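# Empty the snacks from a paper bag onto the table

## Task

Remove every snack from the paper bag and leave them all resting on the table, with the bag upright and open on the table at the end. If any snack drops farther than about a thumb's length before the end, the task fails, unless it lands inside an opening-up bag that is held clear of the table. Letting the bag fall or putting it down roughly costs score.

## Robot and tools

Robot: two arms, left_arm and right_arm, each ending in a sixteen-motor hand. The left arm carries a left hand, the right arm a right hand; the two hands mirror each other. The arm bases sit in the scene frame at left_arm (-0.022, +0.306, +0.001) m and right_arm (+0.029, -0.238, +0.002) m. A post stands behind them and a camera stand sits between them just behind the bases; both are fixed.

Frames. Scene frame: origin at table-top height midway between the nominal bases, +z up, +x out over the table, +y toward the left arm. Fixed cameras and the table use the scene frame. Each arm's hand pose, Hand target, offsets and wrist-camera pose use that arm's own base frame. Hand point axes (right hand): +z runs along the straight fingers toward the tips, +y points out of the palm face, +x runs across the palm away from the thumb. On the left hand +x points toward the thumb instead. The fingertips sit about 0.12 to 0.16 m out along +z from the hand point. A rigid mast on the palm side of the wrist can strike objects.

execute_actions(actions, cameras). actions is a list of actions. Each action is a list of 1 to 15 rows; each row lasts 1/30 s. A short action repeats its last row until step 15. Every row has 48 numbers in [-1, 1], covering both arms even when only one moves:
- 0-5: left arm dx, dy, dz, rx, ry, rz
- 6-21: left hand motors
- 22: left current_limit
- 23: left speed
- 24-29: right arm pose numbers
- 30-45: right hand motors
- 46: right current_limit
- 47: right speed
The pose numbers are an offset, not a pose. They are measured in that arm's base axes from its Hand target as it stood when the action began, and every row counts from that same start. A dx, dy or dz of 1.0 equals 0.6 m. rx, ry and rz form a single rotation vector, where 1.0 equals 180 degrees, turning about the Hand target's position. Six zeros means no new request for that arm. Sending the same offset again moves the arm further.

Hand numbers are absolute goals, not offsets. The sixteen motors come in this order: index_mcp, index_abd, index_pip, index_dip, middle_mcp, middle_abd, middle_pip, middle_dip, ring_mcp, ring_abd, ring_pip, ring_dip, thumb_cmc, thumb_axl, thumb_mcp, thumb_ipl. Each value maps linearly between the hinge's two stops; +1 curls a finger toward the palm, and +1 on thumb_cmc swings the thumb in front of the palm. The values that make each part straight:
- mcp -0.75, pip -0.58, dip -0.70, abd 0
- thumb_cmc -0.71, thumb_axl -0.68, thumb_mcp -0.23, thumb_ipl -0.17
A zero is a real goal, so to leave a hand alone, send back its hand_goal, hand_current_limit and hand_speed.

current_limit maps -1..+1 to 0..550 mA per motor, never below 11 mA. speed sets a slew rate of (speed+1)/2 times 8.5 rad/s. At the start these are +0.4 and -0.6.

move(target, speed, blend, blocking, cameras). target is one 48-number row or a list of up to 15 rows. The layout matches execute_actions. Every row's pose offsets count from the Hand target at the start of the move, not from the row before. Each hand travels a straight path. speed is in m/s, 0.002 to 4.3, default 0.25; rotation is capped at twice that value in rad/s. It can be one number or one per target. blend is a corner radius in metres; the default 0 stops at each target. The whole move is capped at 10 s. It does not avoid obstacles or the other arm. blocking=false returns after about 0.5 s while the motion continues. The result adds a move: line giving how it ended (done, off_target, moving, held, fault) and any limits (paced = the commanded pose was clipped; held = a check held steps back).

wait(seconds): 0 to 3600; sends nothing new and lets any running move carry on. stop(): brakes a running move. zoom_image(camera, region): camera is cam_high, cam_low, cam_left_wrist or cam_right_wrist; region is [x0, y0, x1, y1] in pixels, at most 504 per side. Only cameras in the latest images can be zoomed. read_manual(section): licence texts only. finished_scene(scene=1): ends the scene for good, so the goal must already hold by itself.

Cameras: all four are 672x504. Images arrive only when actions is empty or cameras names them, for example ["all"]. An unknown camera name invalidates the call.

Reading results:
- end_effector_position (m) and end_effector_quat_wxyz are in the base frame.
- Hand target is the last commanded pose after clipping; the next offsets start from it.
- Joint velocities, positions and torques are given per arm.
- hand_goal, hand_measured and hand_current_ma are per motor in the order above.
- hand_state is one of moving, goal, blocked or overload.
The hand often stops a few centimetres short of its target, especially when loaded. The elbow sags under weight, so aim higher to compensate. Each control step, commanded orientation is clipped to within 40 degrees of the current orientation.

Cautions:
- Move slowly near objects: faster motion and targets set deeper past contact press harder.
- Never squeeze or strike one hand with the other, and never close a hand on the other hand's fingers; that can end the scene.
- Don't ram fixed items.
- Keep everything on the table.
- Release things only once they are still.
- Don't drop snacks from height, or drop or slam the bag.
- A motor held at 495 mA or more for 5 s shuts off for 10 s, so grip with moderate current.
- Holding loads or straining at full stretch heats the arm motors. A MOTOR HOT line warns of this; at 100 °C the arm goes limp.
- After a HAND FAULT line, the remaining motion calls in that reply are skipped.
- Thinking time lets the scene keep running.

Each tool is called as name(argument=value, ...) on one line, values as JSON.

## Session

execute_actions(actions=[])

Scene clock: 0.00 s.
left_arm: end_effector_position=(+0.6568, -0.3547, +0.2115) hand_goal=(-0.754, +0.000, -0.576, -0.696, -0.754, +0.000, -0.576, -0.696, -0.754, +0.000, -0.576, -0.696, -0.714, -0.678, -0.226, -0.168) hand_measured=(-0.7535, -0.0007, -0.5770, -0.6971, -0.7535, -0.0007, -0.5782, -0.6958, -0.7535, +0.0008, -0.5770, -0.6958, -0.7142, -0.6777, -0.2262, -0.1672) hand_current_ma=(-3, -2, +2, +5, +7, +6, -11, +16, -7, -12, +12, -15, -16, -9, +1, -1) hand_state=(goal, goal, goal, goal, goal, goal, goal, goal, goal, goal, goal, goal, goal, goal, goal, goal) hand_current_limit=0.40 hand_speed=-0.60 end_effector_quat_wxyz=(+0.151, +0.956, +0.141, +0.207) | right_arm: end_effector_position=(+0.5136, -0.2508, +0.3350) hand_goal=(-0.754, +0.000, -0.576, -0.696, -0.754, +0.000, -0.576, -0.696, -0.754, +0.000, -0.576, -0.696, -0.714, -0.678, -0.226, -0.168) hand_measured=(-0.7535, -0.0007, -0.5770, -0.6958, -0.7535, -0.0007, -0.5770, -0.6958, -0.7535, +0.0008, -0.5770, -0.6958, -0.7142, -0.6777, -0.2252, -0.1681) hand_current_ma=(+9, +5, +0, -11, -7, -6, +6, +7, +3, -11, -2, -12, -7, +11, +7, -1) hand_state=(goal, goal, goal, goal, goal, goal, goal, goal, goal, goal, goal, goal, goal, goal, goal, goal) hand_current_limit=0.40 hand_speed=-0.60 end_effector_quat_wxyz=(+0.131, +0.867, +0.480, -0.015)
Joint positions: left_arm=[-0.422 1.838 1.604 -0.818 0.03 0.847] | right_arm=[-0.324 1.516 1.625 -1.504 0.198 0.219]
Joint velocities: within noise
Joint torques (N m): no reading
Heat: left arm: hottest wrist roll 28 °C; right arm: hottest shoulder 26 °C.
Hand target: left_arm +0.6631, -0.3575, +0.2311; +0.161, +0.951, +0.140, +0.222 | right_arm +0.5176, -0.2522, +0.3504; +0.143, +0.867, +0.478, -0.004

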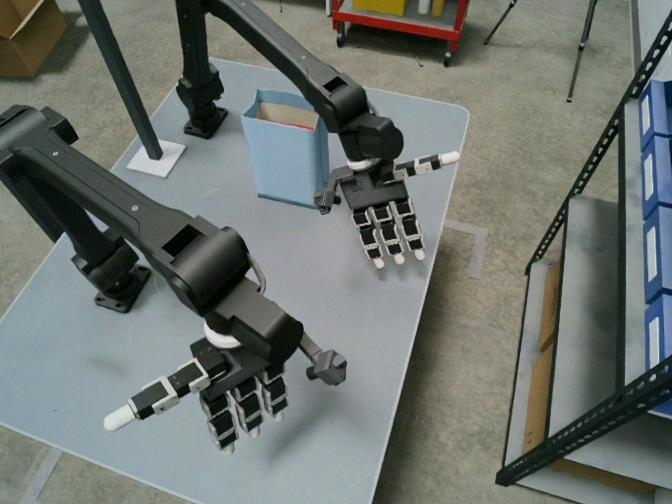

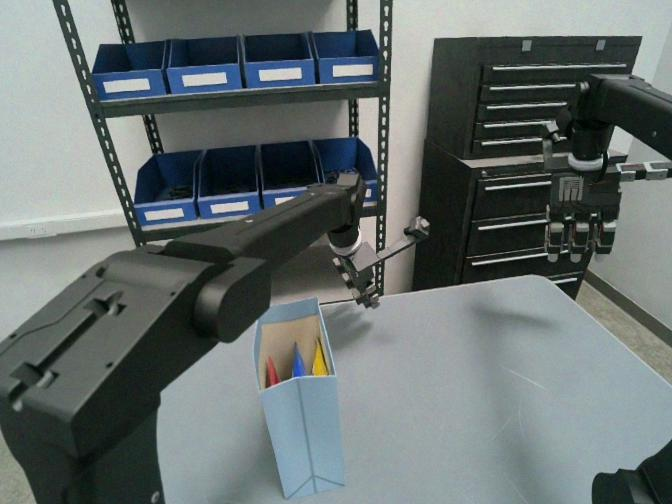

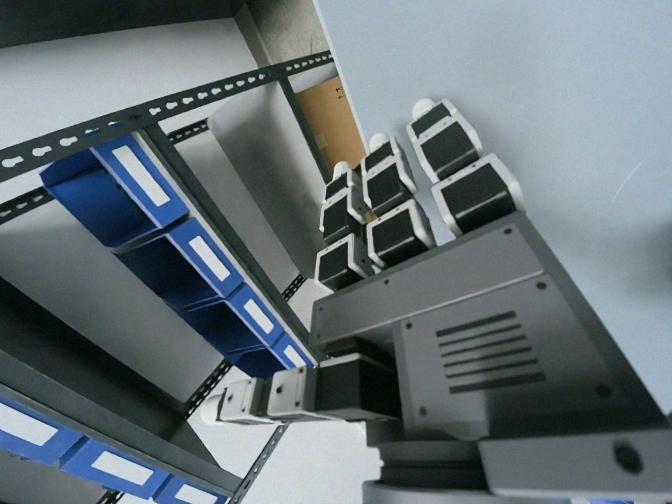

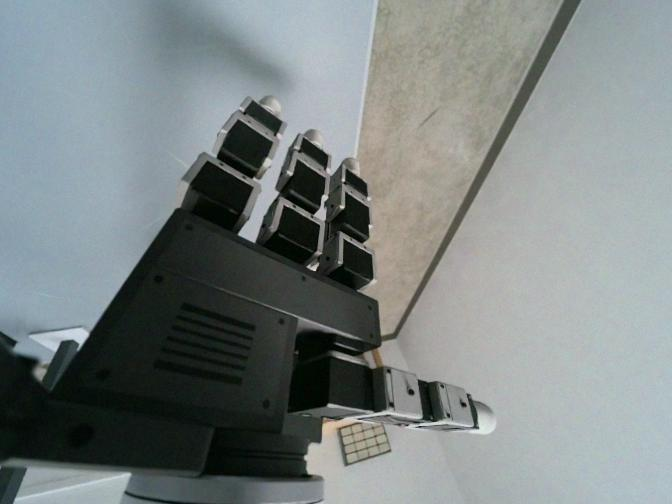

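zoom_image(camera="cam_low", region=[230, 280, 370, 504])

zoom_image(camera="cam_high", region=[220, 70, 360, 220])

Scaled by 2.250 from the camera's image (finer frame: 960x720).

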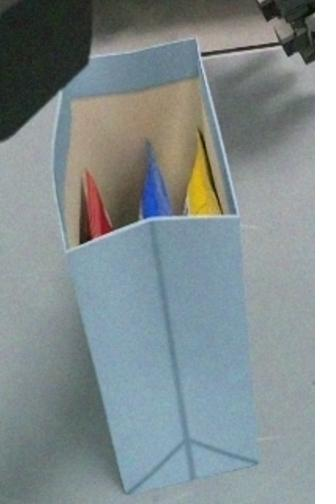

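Scaled by 3.360 from the camera's image (finer frame: 960x720).

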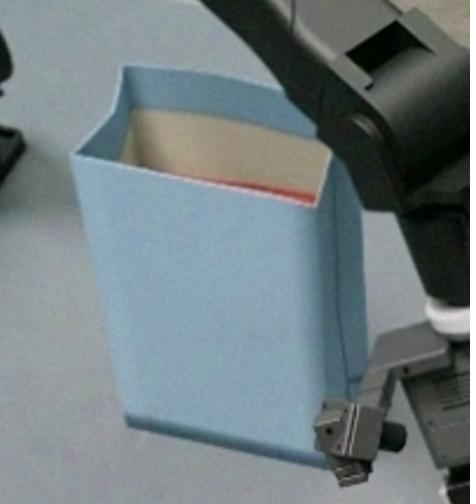

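move(target=[[0,0,0.45,0,0,0,-0.754,0,-0.576,-0.696,-0.754,0,-0.576,-0.696,-0.754,0,-0.576,-0.696,-0.714,-0.678,-0.226,-0.168,0.4,-0.6,0,0,0,0,0,0,-0.754,0,-0.576,-0.696,-0.754,0,-0.576,-0.696,-0.754,0,-0.576,-0.696,-0.714,-0.678,-0.226,-0.168,0.4,-0.6],[-0.5367,0.3628,0.4483,-0.0344,0.187,0.411,-0.754,0,-0.576,-0.696,-0.754,0,-0.576,-0.696,-0.754,0,-0.576,-0.696,-0.714,-0.678,-0.226,-0.168,0.4,-0.6,0,0,0,0,0,0,-0.754,0,-0.576,-0.696,-0.754,0,-0.576,-0.696,-0.754,0,-0.576,-0.696,-0.714,-0.678,-0.226,-0.168,0.4,-0.6]], blend=0.05, speed=0.25, cameras=["all"])

Scene clock: 35.50 s.
left_arm: end_effector_position=(+0.3432, -0.1375, +0.5050) hand_goal=(-0.754, +0.000, -0.576, -0.696, -0.754, +0.000, -0.576, -0.696, -0.754, +0.000, -0.576, -0.696, -0.714, -0.678, -0.226, -0.168) hand_measured=(-0.7547, -0.0036, -0.5757, -0.6958, -0.7547, -0.0051, -0.5757, -0.6958, -0.7547, -0.0080, -0.5770, -0.6958, -0.7154, -0.6777, -0.2232, -0.1672) hand_current_ma=(-8, +10, +8, +1, +17, +1, -17, +19, +17, +12, -9, -8, +0, -5, -10, -4) hand_state=(goal, goal, goal, goal, goal, goal, goal, goal, goal, goal, goal, goal, goal, goal, goal, goal) hand_current_limit=0.40 hand_speed=-0.60 end_effector_quat_wxyz=(+0.221, +0.675, +0.700, +0.077) | right_arm: end_effector_position=(+0.5136, -0.2508, +0.3350) hand_goal=(-0.754, +0.000, -0.576, -0.696, -0.754, +0.000, -0.576, -0.696, -0.754, +0.000, -0.576, -0.696, -0.714, -0.678, -0.226, -0.168) hand_measured=(-0.7535, +0.0008, -0.5770, -0.6958, -0.7535, -0.0007, -0.5770, -0.6958, -0.7535, -0.0007, -0.5757, -0.6958, -0.7142, -0.6777, -0.2232, -0.1672) hand_current_ma=(+9, +3, -3, -8, -10, -6, +6, +5, -1, -7, +2, -9, -3, +8, +3, -5) hand_state=(goal, goal, goal, goal, goal, goal, goal, goal, goal, goal, goal, goal, goal, goal, goal, goal) hand_current_limit=0.40 hand_speed=-0.60 end_effector_quat_wxyz=(+0.131, +0.867, +0.480, -0.015)
Joint positions: left_arm=[-0.6 1.02 1.593 -1.679 -0.076 -0.619] | right_arm=[-0.324 1.516 1.625 -1.504 0.198 0.219]
Joint torques (N m): left_arm=[-1.61 -4.95 7.87 1.01 -0.04 -0.06] | right_arm=[1.32 -13.27 9.89 0.94 0.45 0.06]
Heat: left arm: hottest shoulder 32 °C; right arm: hottest elbow 31 °C.
Hand target: left_arm +0.3411, -0.1397, +0.5001; +0.000, +0.689, +0.724, +0.000 | right_arm +0.5176, -0.2522, +0.3504; +0.143, +0.867, +0.478, -0.004
Off the commanded pose: left_arm 0.006 m, 27 deg | right_arm 0.016 m, 2 deg.
joint sent to its limit (left arm) — joint 4 (wrist pitch), lower limit. The joint targets are off in orientation, not in position.
move: off_target (left_arm)
cam_left_wrist: T_world_to_cam=[[-0.58644, -0.79827, -0.1373, 0.13234], [-0.77605, 0.50518, 0.37755, 0.09696], [-0.23203, 0.32796, -0.91576, 0.71101]] pos_world=[0.31783, -0.17652, 0.63268]

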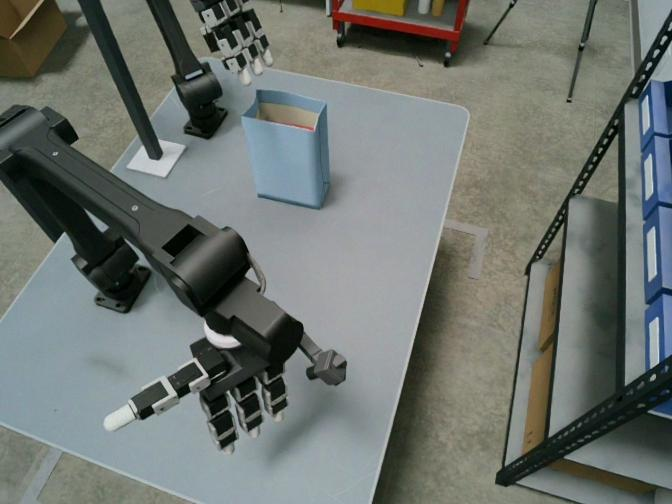

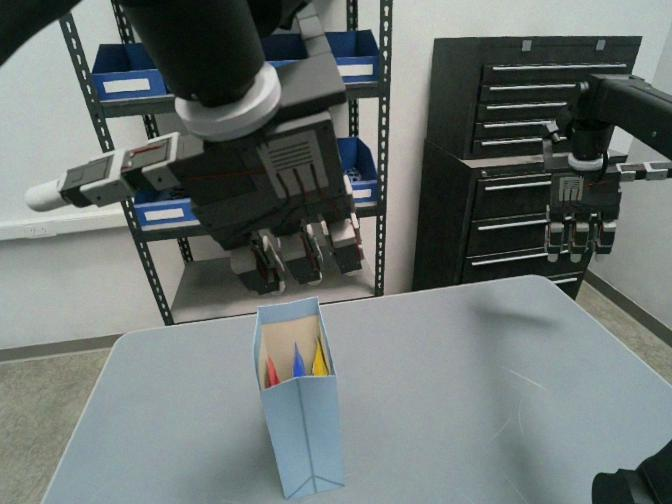

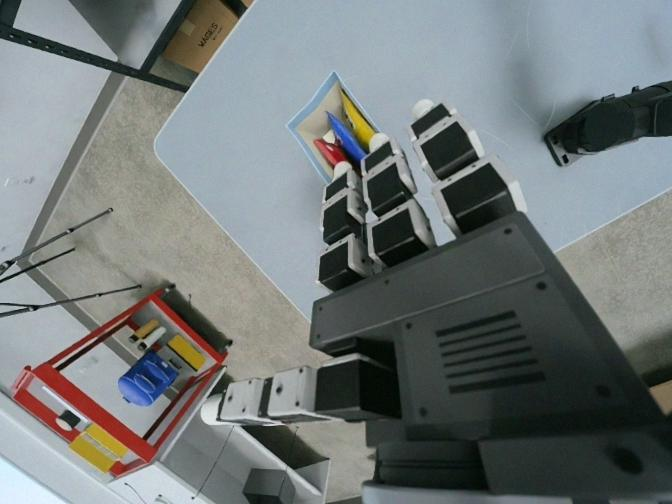

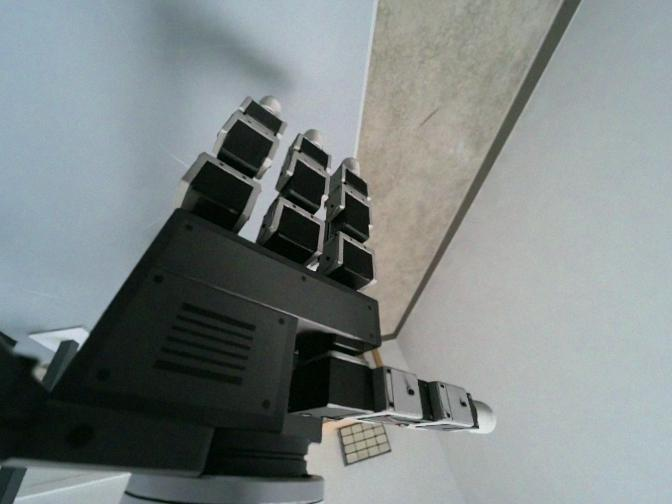

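zoom_image(camera="cam_left_wrist", region=[270, 60, 410, 200])

zoom_image(camera="cam_low", region=[230, 280, 370, 504])

zoom_image(camera="cam_high", region=[220, 70, 360, 220])

Scaled by 3.600 from the camera's image (finer frame: 960x720).

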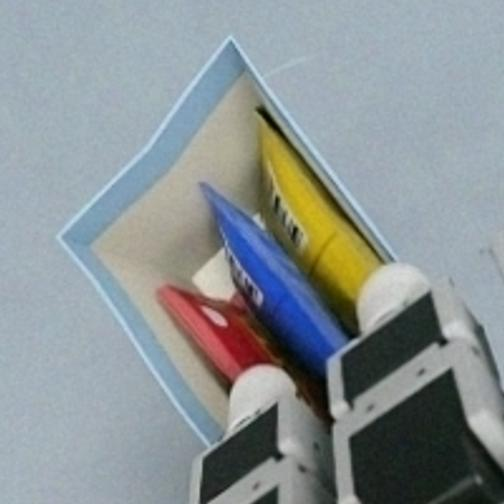

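Scaled by 2.250 from the camera's image (finer frame: 960x720).

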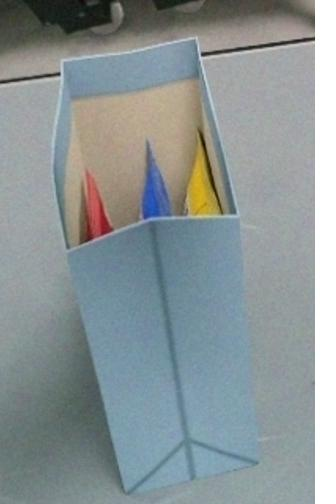

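Scaled by 3.360 from the camera's image (finer frame: 960x720).

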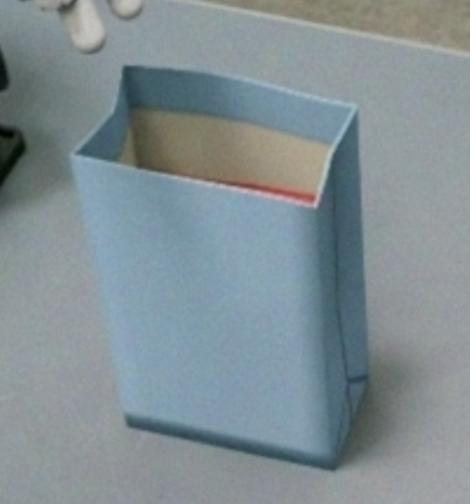

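move(target=[[0.2685,0.4198,-0.08,0,0,0.4844,-0.754,0,-0.576,-0.696,-0.754,0,-0.576,-0.696,-0.754,0,-0.576,-0.696,-0.714,-0.678,-0.226,-0.168,0.4,-0.6,0,0,0,0,0,0,-0.754,0,-0.576,-0.696,-0.754,0,-0.576,-0.696,-0.754,0,-0.576,-0.696,-0.714,-0.678,-0.226,-0.168,0.4,-0.6],[0.2685,0.4198,-0.385,0,0,0.4844,-0.754,0,-0.576,-0.696,-0.754,0,-0.576,-0.696,-0.754,0,-0.576,-0.696,-0.714,-0.678,-0.226,-0.168,0.4,-0.6,0,0,0,0,0,0,-0.754,0,-0.576,-0.696,-0.754,0,-0.576,-0.696,-0.754,0,-0.576,-0.696,-0.714,-0.678,-0.226,-0.168,0.4,-0.6]], blend=0.05, speed=0.25, cameras=["all"])

Scene clock: 118.53 s.
left_arm: end_effector_position=(+0.5027, +0.1082, +0.2639) hand_goal=(-0.754, +0.000, -0.576, -0.696, -0.754, +0.000, -0.576, -0.696, -0.754, +0.000, -0.576, -0.696, -0.714, -0.678, -0.226, -0.168) hand_measured=(-0.7498, -0.0036, -0.5757, -0.6958, -0.7498, -0.0051, -0.5770, -0.6958, -0.7523, -0.0051, -0.5770, -0.6958, -0.7154, -0.6767, -0.2242, -0.1681) hand_current_ma=(+16, -6, +9, +7, +15, +1, -16, +17, -3, +4, +5, -2, -14, -7, +4, +3) hand_state=(goal, goal, goal, goal, goal, goal, goal, goal, goal, goal, goal, goal, goal, goal, goal, goal) hand_current_limit=0.40 hand_speed=-0.60 end_effector_quat_wxyz=(-0.011, +0.008, +1.000, +0.000) | right_arm: end_effector_position=(+0.5136, -0.2508, +0.3350) hand_goal=(-0.754, +0.000, -0.576, -0.696, -0.754, +0.000, -0.576, -0.696, -0.754, +0.000, -0.576, -0.696, -0.714, -0.678, -0.226, -0.168) hand_measured=(-0.7535, -0.0007, -0.5770, -0.6958, -0.7535, -0.0007, -0.5770, -0.6958, -0.7535, +0.0008, -0.5770, -0.6958, -0.7142, -0.6777, -0.2232, -0.1681) hand_current_ma=(+9, +2, -8, -6, -11, -6, +10, +7, +4, -14, -2, -4, -5, +11, +6, +0) hand_state=(goal, goal, goal, goal, goal, goal, goal, goal, goal, goal, goal, goal, goal, goal, goal, goal) hand_current_limit=0.40 hand_speed=-0.60 end_effector_quat_wxyz=(+0.131, +0.867, +0.480, -0.015)
Joint positions: left_arm=[0.044 1.729 1.774 -1.638 -0.001 -1.51] | right_arm=[-0.324 1.516 1.625 -1.504 0.198 0.219]
Joint torques (N m): left_arm=[-0.15 -17.32 9.09 0.39 0.03 -0.1] | right_arm=[1.44 -13.04 9.91 0.84 0.44 0.05]
Heat: left arm: hottest elbow 30 °C; right arm: hottest elbow 36 °C.
Hand target: left_arm +0.5022, +0.1121, +0.2690; +0.000, +0.000, +1.000, +0.000 | right_arm +0.5176, -0.2522, +0.3504; +0.143, +0.867, +0.478, -0.004
Off the commanded pose: left_arm 0.007 m, 2 deg | right_arm 0.016 m, 2 deg.
move: done
cam_left_wrist: T_world_to_cam=[[0.74535, -0.66483, -0.0496, -0.31829], [-0.40231, -0.50786, 0.76173, 0.008], [-0.5316, -0.5478, -0.646, 0.62074]] pos_world=[0.57045, 0.1325, 0.37911]

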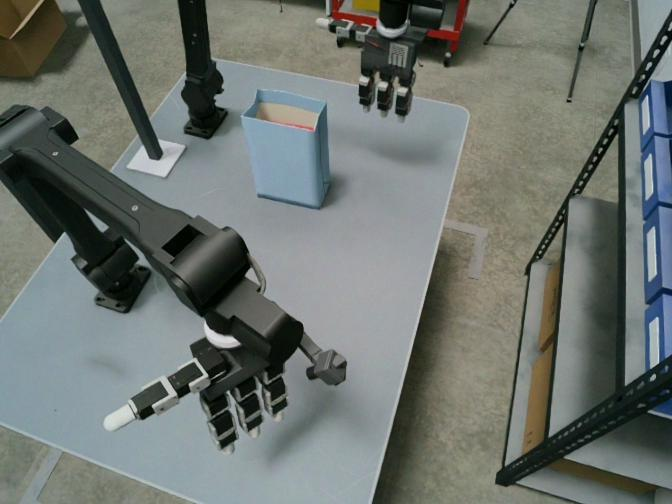

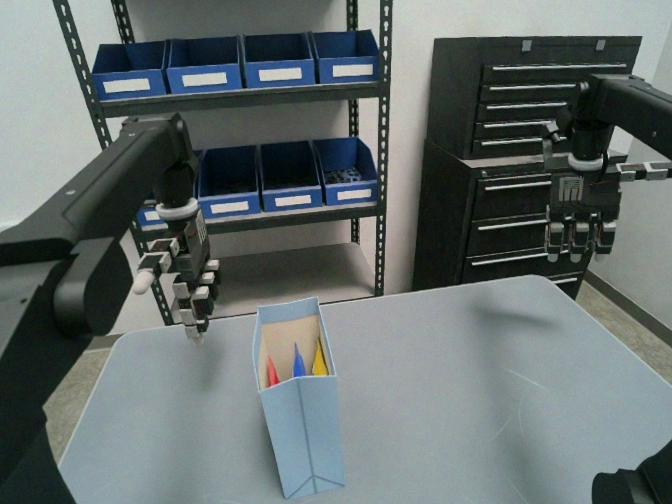

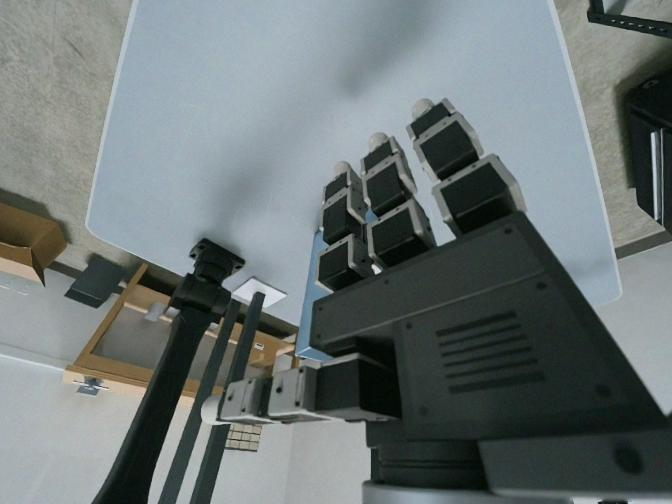

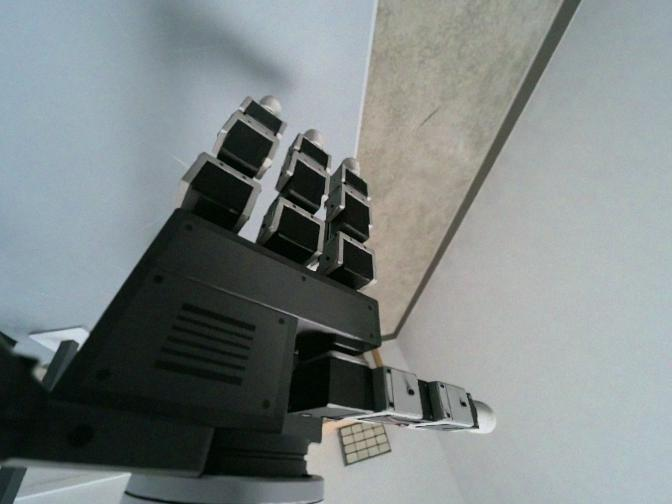

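move(target=[0.167,-0.167,0.0,0,0,0,0.8,0,0.8,0.6,0.8,0,0.8,0.6,0.8,0,0.8,0.6,-0.9,-0.678,-0.226,-0.168,0.4,-0.6,-0.3127,0.587,0.1167,0.33,-0.055,0.117,-0.616,0,0.445,-0.696,-0.616,0,0.445,-0.696,-0.616,0,0.445,-0.696,0.571,-0.678,-0.506,-0.168,0.4,-0.6], speed=0.2, cameras=["all"])

Scene clock: 134.10 s.
left_arm: end_effector_position=(+0.5916, +0.0163, +0.2571) hand_goal=(+0.800, +0.000, +0.800, +0.600, +0.800, +0.000, +0.800, +0.600, +0.800, +0.000, +0.800, +0.600, -0.900, -0.678, -0.226, -0.168) hand_measured=(+0.3765, -0.0051, +0.6330, +0.5159, +0.3801, -0.0051, +0.6305, +0.5209, +0.3753, -0.0065, +0.6369, +0.5171, -0.9038, -0.6777, -0.2232, -0.1681) hand_current_ma=(-379, +3, -283, -91, -372, +11, -312, -64, -398, -5, -275, -90, -7, -2, +8, -4) hand_state=(blocked, goal, blocked, blocked, blocked, goal, blocked, blocked, blocked, goal, blocked, blocked, goal, goal, goal, goal) hand_current_limit=0.40 hand_speed=-0.60 end_effector_quat_wxyz=(+0.016, +0.006, +1.000, +0.002) | right_arm: end_effector_position=(+0.3306, +0.0981, +0.4232) hand_goal=(-0.616, +0.000, +0.444, -0.696, -0.616, +0.000, +0.444, -0.696, -0.616, +0.000, +0.444, -0.696, +0.570, -0.678, -0.506, -0.168) hand_measured=(-0.6196, -0.0036, +0.4367, -0.6958, -0.6184, -0.0051, +0.4380, -0.6958, -0.6196, -0.0036, +0.4367, -0.6958, +0.5642, -0.6777, -0.4964, -0.1681) hand_current_ma=(+8, +8, -8, -9, -8, -5, +5, +9, -4, -9, -4, -3, -6, +8, +9, -7) hand_state=(goal, goal, goal, goal, goal, goal, goal, goal, goal, goal, goal, goal, goal, goal, goal, goal) hand_current_limit=0.40 hand_speed=-0.60 end_effector_quat_wxyz=(-0.264, +0.723, +0.548, +0.327)
Joint positions: left_arm=[-0.113 1.969 2.104 -1.676 -0.007 -1.672] | right_arm=[0.028 0.926 1.334 -1.675 -0.826 0.436]
Joint torques (N m): left_arm=[-1.49 -18.78 14.08 -0.21 -0.31 -0.1] | right_arm=[1.73 -4.13 7.06 1.8 -0.84 0.04]
Heat: left arm: hottest elbow 31 °C; right arm: hottest elbow 36 °C.
Hand target: left_arm +0.6024, +0.0120, +0.2692; +0.000, +0.000, +1.000, +0.000 | right_arm +0.3299, +0.1001, +0.4203; -0.266, +0.723, +0.547, +0.328
Off the commanded pose: left_arm 0.017 m, 2 deg | right_arm 0.003 m, 0 deg.
joint sent to its limit (left arm) — joint 4 (wrist pitch), lower limit. The joint targets are off in orientation, not in position.
move: off_target (left_arm)
cam_left_wrist: T_world_to_cam=[[0.75062, -0.66063, -0.01183, -0.45876], [-0.43975, -0.51286, 0.73729, 0.03076], [-0.49314, -0.54822, -0.67547, 0.59811]] pos_world=[0.65284, 0.04061, 0.3759]
cam_right_wrist: T_world_to_cam=[[0.44754, -0.62486, -0.63974, 0.22264], [-0.69173, -0.69527, 0.19519, 0.161], [-0.56676, 0.35518, -0.74339, 0.59298]] pos_world=[0.34781, 0.04044, 0.55183]

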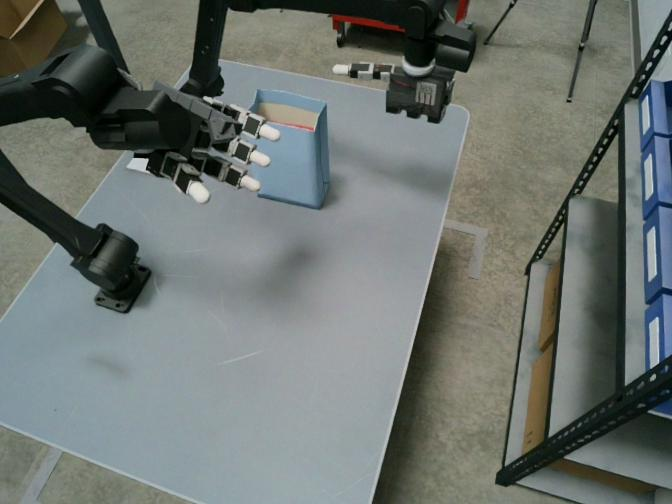

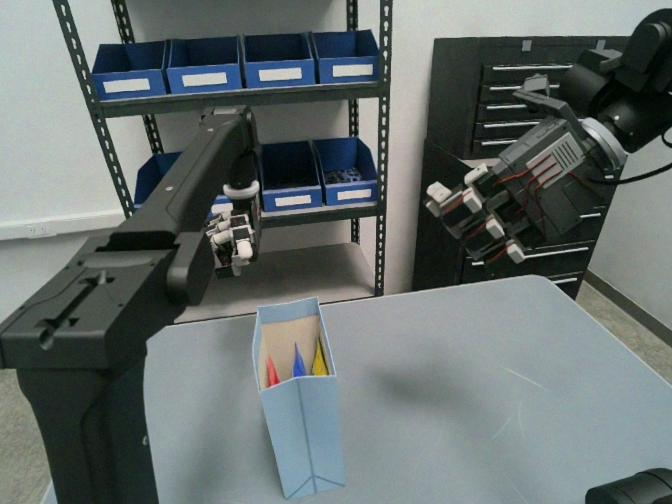

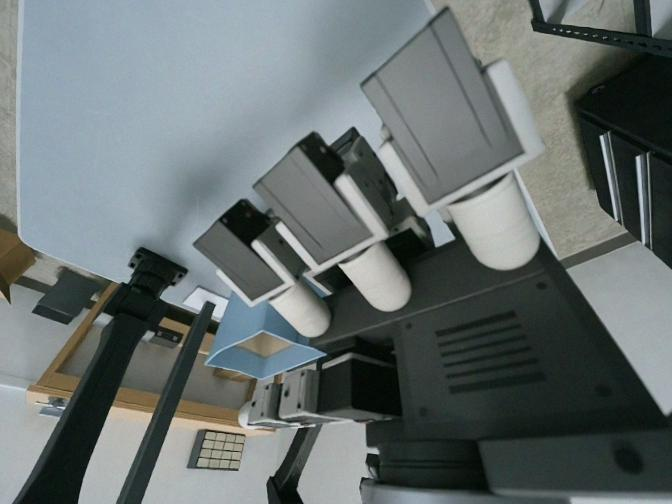

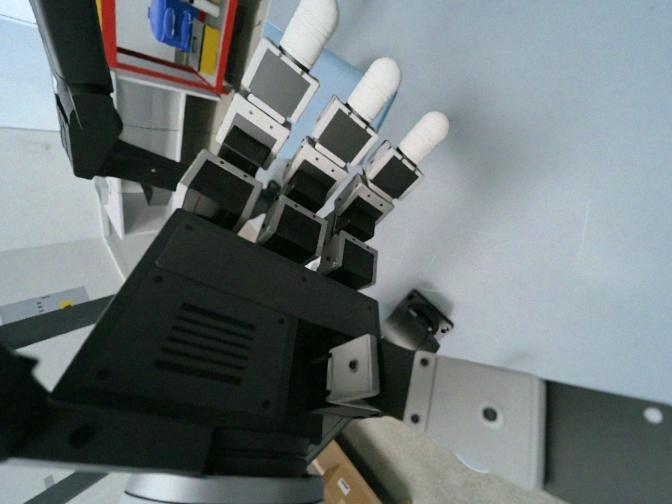

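move(target=[0,0,0,0,0,0,0.3,0,0.58,0.45,0.3,0,0.58,0.45,0.3,0,0.58,0.45,-0.9,-0.678,-0.226,-0.168,0.4,-0.6,-0.1648,0.5298,-0.0672,0.22,-0.0371,0.0775,-0.616,0,0.445,-0.696,-0.616,0,0.445,-0.696,-0.616,0,0.445,-0.696,0.571,-0.678,-0.506,-0.168,0.4,-0.6], speed=0.2, cameras=["all"])

Scene clock: 138.27 s.
left_arm: end_effector_position=(+0.5916, +0.0164, +0.2569) hand_goal=(+0.300, +0.000, +0.580, +0.450, +0.300, +0.000, +0.580, +0.450, +0.300, +0.000, +0.580, +0.450, -0.900, -0.678, -0.226, -0.168) hand_measured=(+0.2873, -0.0051, +0.5766, +0.4534, +0.2873, -0.0036, +0.5753, +0.4534, +0.2861, -0.0065, +0.5753, +0.4534, -0.9038, -0.6777, -0.2222, -0.1672) hand_current_ma=(+12, -8, +22, +5, +4, +12, -25, +11, -6, +3, +17, +2, -15, +5, -23, -2) hand_state=(goal, goal, goal, goal, goal, goal, goal, goal, goal, goal, goal, goal, goal, goal, goal, goal) hand_current_limit=0.40 hand_speed=-0.60 end_effector_quat_wxyz=(+0.015, +0.006, +1.000, +0.002) | right_arm: end_effector_position=(+0.2461, +0.3585, +0.3899) hand_goal=(-0.616, +0.000, +0.444, -0.696, -0.616, +0.000, +0.444, -0.696, -0.616, +0.000, +0.444, -0.696, +0.570, -0.678, -0.506, -0.168) hand_measured=(-0.6208, -0.0021, +0.4380, -0.6958, -0.6196, -0.0051, +0.4380, -0.6958, -0.6208, -0.0036, +0.4380, -0.6958, +0.5592, -0.6777, -0.5003, -0.1681) hand_current_ma=(+5, +7, -4, -4, -13, -8, +3, +7, +2, -7, +3, -6, -10, +6, +11, -5) hand_state=(goal, goal, goal, goal, goal, goal, goal, goal, goal, goal, goal, goal, goal, goal, goal, goal) hand_current_limit=0.40 hand_speed=-0.60 end_effector_quat_wxyz=(-0.452, +0.541, +0.531, +0.470)
Joint positions: left_arm=[-0.113 1.969 2.104 -1.676 -0.008 -1.673] | right_arm=[0.893 0.757 0.787 -0.217 -0.64 1.448]
Joint torques (N m): left_arm=[-1.38 -18.49 14.06 -0.24 -0.31 -0.11] | right_arm=[0.62 -4.37 9.99 2.19 -0.11 -0.22]
Heat: left arm: hottest elbow 32 °C; right arm: hottest elbow 36 °C.
Hand target: left_arm +0.6023, +0.0119, +0.2693; +0.000, -0.001, +1.000, +0.000 | right_arm +0.2471, +0.3548, +0.3972; -0.448, +0.537, +0.531, +0.477 (not the last commanded pose)
Off the commanded pose: left_arm 0.017 m, 2 deg | right_arm 0.062 m, 9 deg.
joint sent to its limit (left arm) — joint 4 (wrist pitch), lower limit. The joint targets are off in orientation, not in position.
move: held (right_arm; a check stopped the path); limits=held
pose unreachable (right arm): on one or more control steps of this call, first in action 0 (counted from 0), this arm could not follow its commanded pose, so it was not sent that pose on those steps. It may still have moved: this result reports where it is.
cause: moving toward the commanded pose would bring a part of the arm too close to another arm (a part of this arm just beyond joint 6 (wrist roll) and a part of the left arm just beyond its joint 3 (elbow), at the place that arm is still heading or pushing toward).
cam_left_wrist: T_world_to_cam=[[0.75087, -0.66034, -0.01234, -0.45876], [-0.43933, -0.51335, 0.7372, 0.03079], [-0.49313, -0.54812, -0.67556, 0.59811]] pos_world=[0.65294, 0.04071, 0.3757]
cam_right_wrist: T_world_to_cam=[[0.61487, -0.1032, -0.78184, 0.22908], [-0.51249, -0.80581, -0.29668, 0.47744], [-0.5994, 0.58311, -0.54836, 0.27812]] pos_world=[0.27053, 0.2462, 0.47326]

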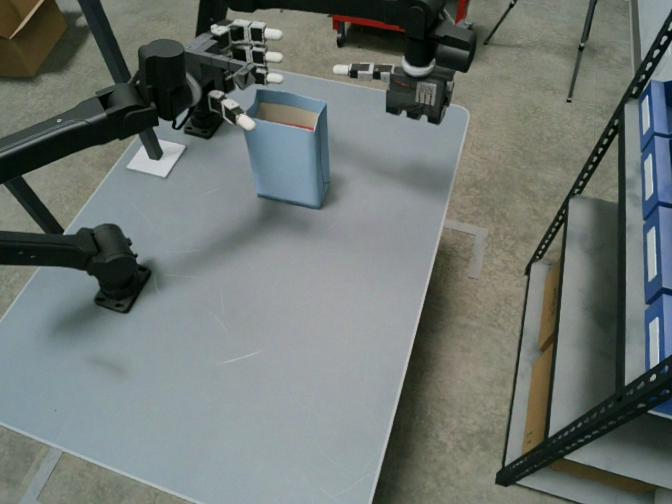

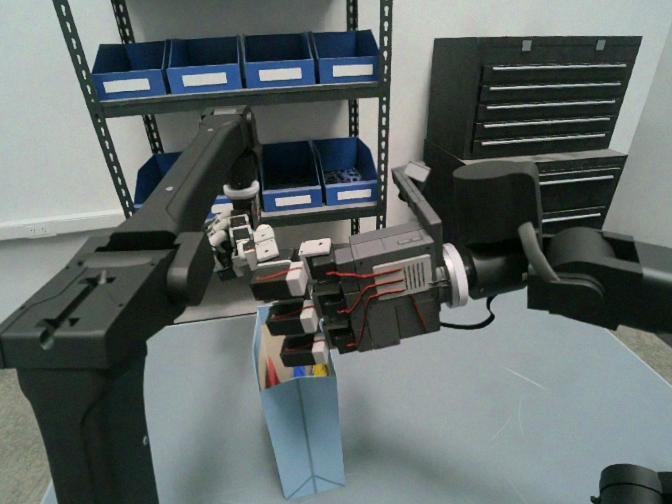

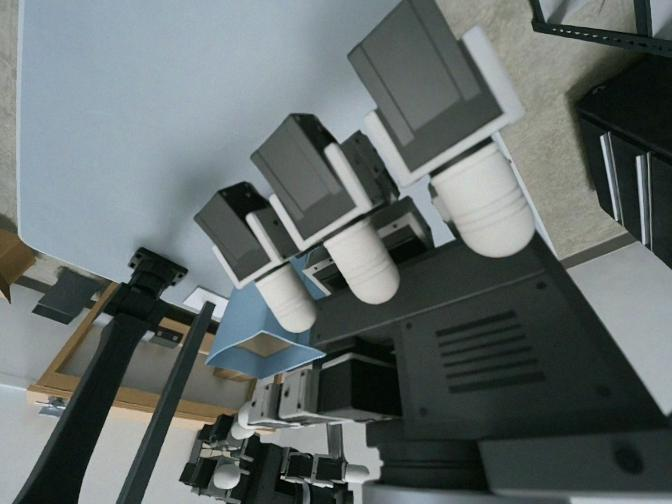

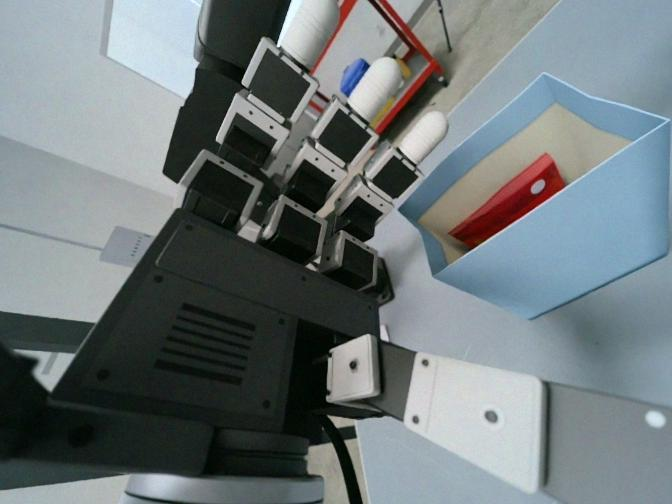

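move(target=[-0.587,0.730,0.1345,0,0,0.367,0.3,0,0.58,0.45,0.3,0,0.58,0.45,0.3,0,0.58,0.45,-0.9,-0.678,-0.226,-0.168,0.4,-0.6,0,0,0,0,0,0,-0.616,0,0.445,-0.696,-0.616,0,0.445,-0.696,-0.616,0,0.445,-0.696,0.571,-0.678,-0.506,-0.168,0.4,-0.6], speed=0.25, cameras=["cam_left_wrist","cam_low"])

Scene clock: 147.17 s.
left_arm: end_effector_position=(+0.2412, +0.4445, +0.3360) hand_goal=(+0.300, +0.000, +0.580, +0.450, +0.300, +0.000, +0.580, +0.450, +0.300, +0.000, +0.580, +0.450, -0.900, -0.678, -0.226, -0.168) hand_measured=(+0.2873, -0.0051, +0.5753, +0.4534, +0.2861, -0.0051, +0.5753, +0.4547, +0.2873, -0.0065, +0.5753, +0.4534, -0.9001, -0.6777, -0.2232, -0.1681) hand_current_ma=(-7, +9, +12, -13, +6, -5, +2, +9, +6, -2, +11, -1, +2, -4, +9, -4) hand_state=(goal, goal, goal, goal, goal, goal, goal, goal, goal, goal, goal, goal, goal, goal, goal, goal) hand_current_limit=0.40 hand_speed=-0.60 end_effector_quat_wxyz=(+0.054, -0.540, +0.839, +0.034) | right_arm: end_effector_position=(+0.2461, +0.3585, +0.3899) hand_goal=(-0.616, +0.000, +0.444, -0.696, -0.616, +0.000, +0.444, -0.696, -0.616, +0.000, +0.444, -0.696, +0.570, -0.678, -0.506, -0.168) hand_measured=(-0.6208, -0.0021, +0.4380, -0.6958, -0.6196, -0.0051, +0.4380, -0.6958, -0.6208, -0.0036, +0.4380, -0.6958, +0.5605, -0.6767, -0.5003, -0.1681) hand_current_ma=(+5, +7, -1, -9, -9, -11, +2, +6, +4, -8, -4, -9, -8, +5, +6, -7) hand_state=(goal, goal, goal, goal, goal, goal, goal, goal, goal, goal, goal, goal, goal, goal, goal, goal) hand_current_limit=0.40 hand_speed=-0.60 end_effector_quat_wxyz=(-0.452, +0.541, +0.531, +0.470)
Joint positions: left_arm=[0.911 1.7 1.931 -1.677 -0.029 -1.803] | right_arm=[0.893 0.757 0.787 -0.217 -0.64 1.448]
Joint torques (N m): left_arm=[-1.67 -15.27 13.6 0.01 -0.22 0.02] | right_arm=[0.79 -4.25 9.91 2.11 -0.11 -0.22]
Heat: left arm: hottest elbow 34 °C; right arm: hottest elbow 36 °C.
Hand target: left_arm +0.2504, +0.4500, +0.3499; +0.000, -0.545, +0.838, +0.000 | right_arm +0.2471, +0.3548, +0.3972; -0.448, +0.537, +0.531, +0.478
Off the commanded pose: left_arm 0.017 m, 7 deg | right_arm 0.008 m, 1 deg.
joint sent to its limit (left arm) — joint 4 (wrist pitch), lower limit. The joint targets are off in orientation, not in position.
move: off_target (left_arm)
cam_left_wrist: T_world_to_cam=[[0.90604, 0.41822, 0.06469, -0.4547], [0.26021, -0.67109, 0.69421, -0.04587], [0.33375, -0.61215, -0.71686, 0.55621]] pos_world=[0.23828, 0.49986, 0.45998]
Images, in order (width x height): cam_low 672x504, cam_left_wrist 672x504.

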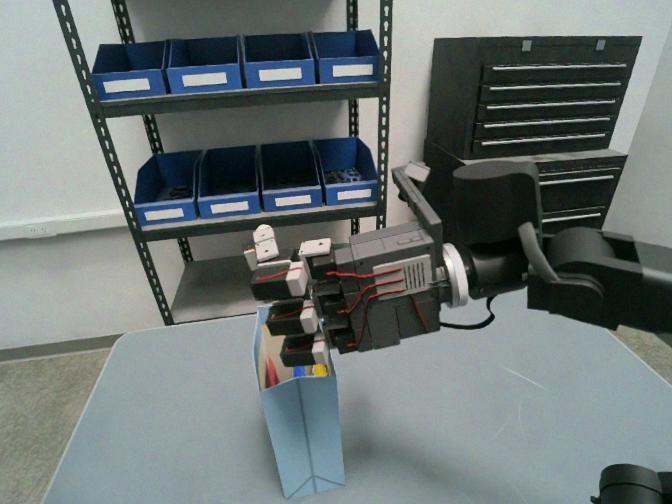

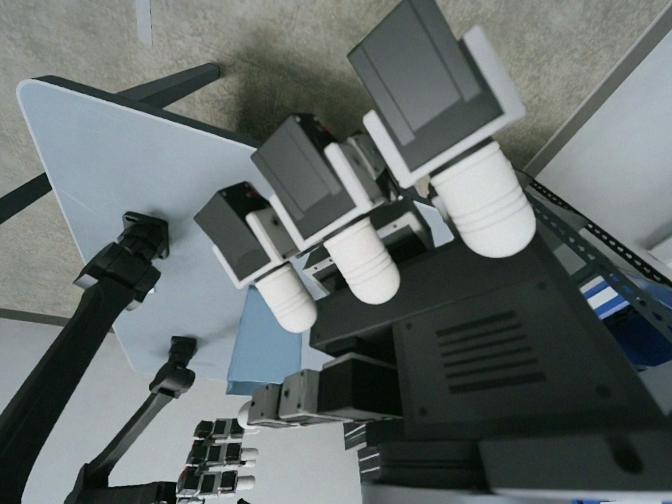

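move(target=[0,0,0,0,0,0,0.3,0,0.58,0.45,0.3,0,0.58,0.45,0.3,0,0.58,0.45,-0.9,-0.678,-0.226,-0.168,0.4,-0.6,-0.0268,0.1053,-0.0203,0.0452,0.0076,0.0115,-0.616,0,0.445,-0.696,-0.616,0,0.445,-0.696,-0.616,0,0.445,-0.696,0.571,-0.678,-0.506,-0.168,0.4,-0.6], speed=0.15, cameras=["all"])

zoom_image(camera="cam_high", region=[180, 0, 360, 220])

zoom_image(camera="cam_low", region=[180, 200, 460, 504])

Scene clock: 154.30 s.
left_arm: end_effector_position=(+0.2412, +0.4445, +0.3360) hand_goal=(+0.300, +0.000, +0.580, +0.450, +0.300, +0.000, +0.580, +0.450, +0.300, +0.000, +0.580, +0.450, -0.900, -0.678, -0.226, -0.168) hand_measured=(+0.2885, -0.0051, +0.5740, +0.4534, +0.2873, -0.0051, +0.5766, +0.4534, +0.2861, -0.0065, +0.5753, +0.4547, -0.9026, -0.6767, -0.2232, -0.1681) hand_current_ma=(+0, -3, -2, +6, -4, -7, +2, +9, -2, +6, -13, -4, +3, -4, -8, -8) hand_state=(goal, goal, goal, goal, goal, goal, goal, goal, goal, goal, goal, goal, goal, goal, goal, goal) hand_current_limit=0.40 hand_speed=-0.60 end_effector_quat_wxyz=(+0.054, -0.540, +0.839, +0.034) | right_arm: end_effector_position=(+0.2326, +0.4168, +0.3860) hand_goal=(-0.616, +0.000, +0.444, -0.696, -0.616, +0.000, +0.444, -0.696, -0.616, +0.000, +0.444, -0.696, +0.570, -0.678, -0.506, -0.168) hand_measured=(-0.6184, -0.0036, +0.4380, -0.6971, -0.6184, -0.0051, +0.4393, -0.6958, -0.6208, -0.0036, +0.4380, -0.6958, +0.5592, -0.6767, -0.5013, -0.1681) hand_current_ma=(+5, +1, -3, -10, -11, -5, +6, +6, -1, -4, -2, -3, -6, +12, +6, -1) hand_state=(goal, goal, goal, goal, goal, goal, goal, goal, goal, goal, goal, goal, goal, goal, goal, goal) hand_current_limit=0.40 hand_speed=-0.60 end_effector_quat_wxyz=(+0.496, -0.502, -0.504, -0.498)
Joint positions: left_arm=[0.911 1.7 1.931 -1.677 -0.029 -1.803] | right_arm=[1.028 0.878 0.737 0.127 -0.542 1.559]
Joint torques (N m): left_arm=[-1.44 -15.21 13.63 -0.05 -0.21 0.02] | right_arm=[1.67 -4.95 8.85 3.41 0.17 -0.03]
Heat: left arm: hottest elbow 35 °C; right arm: hottest elbow 36 °C.
Hand target: left_arm +0.2504, +0.4500, +0.3499; +0.000, -0.545, +0.838, +0.000 | right_arm +0.2310, +0.4179, +0.3850; +0.500, -0.500, -0.500, -0.499
Off the commanded pose: left_arm 0.018 m, 7 deg | right_arm 0.002 m, 1 deg.
joint sent to its limit (left arm) — joint 4 (wrist pitch), lower limit. The joint targets are off in orientation, not in position.
move: done
cam_left_wrist: T_world_to_cam=[[0.90604, 0.41822, 0.06469, -0.4547], [0.26021, -0.67109, 0.69421, -0.04587], [0.33375, -0.61215, -0.71686, 0.55621]] pos_world=[0.23828, 0.49986, 0.45998]
cam_right_wrist: T_world_to_cam=[[0.61369, 0.02355, -0.78919, 0.19073], [-0.49044, -0.77196, -0.40441, 0.53868], [-0.61875, 0.63523, -0.4622, 0.18341]] pos_world=[0.26062, 0.29484, 0.45314]

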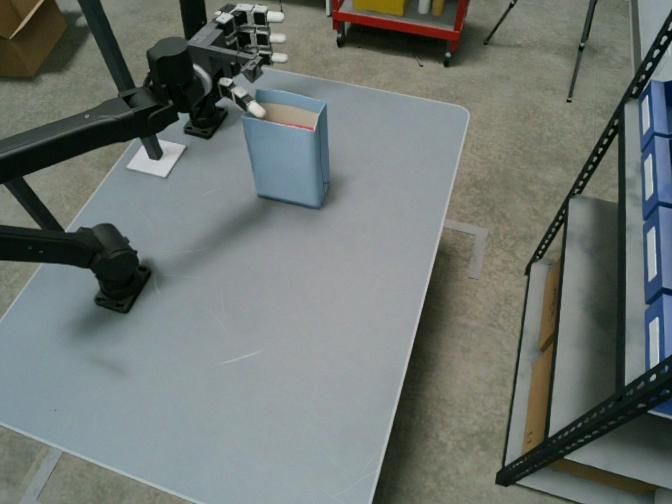

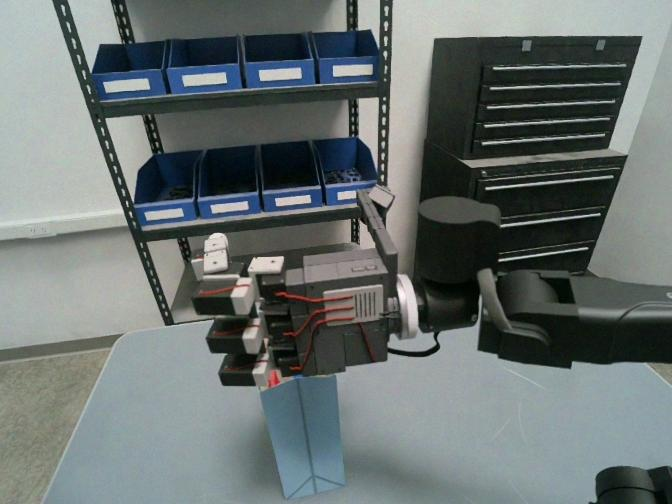

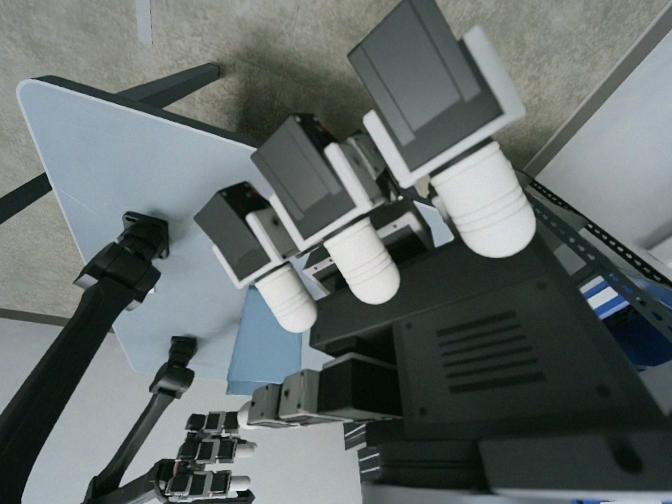

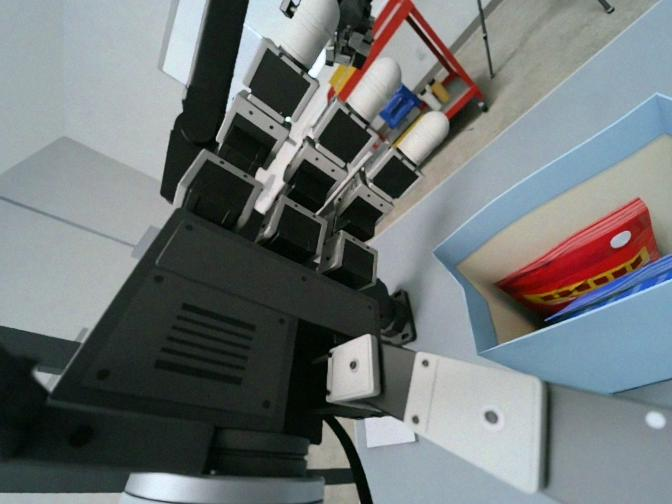

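Scaled by 2.291 from the camera's image (finer frame: 960x720).

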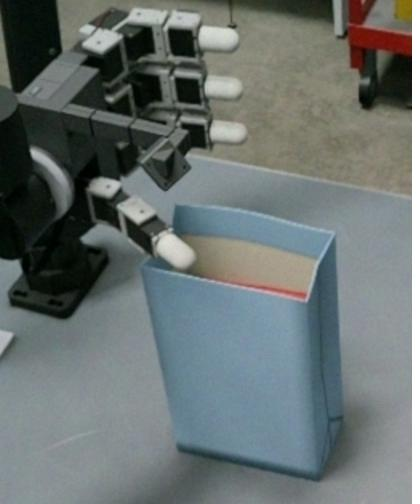

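Scaled by 1.658 from the camera's image (finer frame: 960x720).

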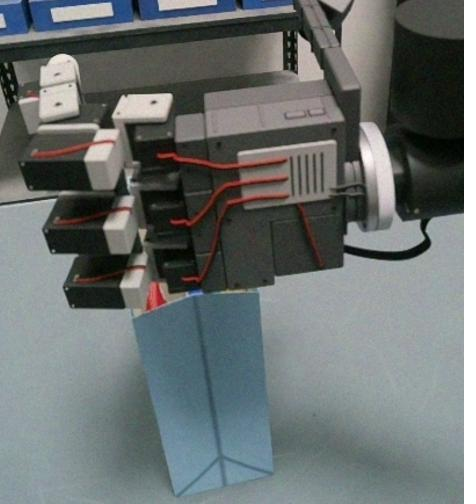

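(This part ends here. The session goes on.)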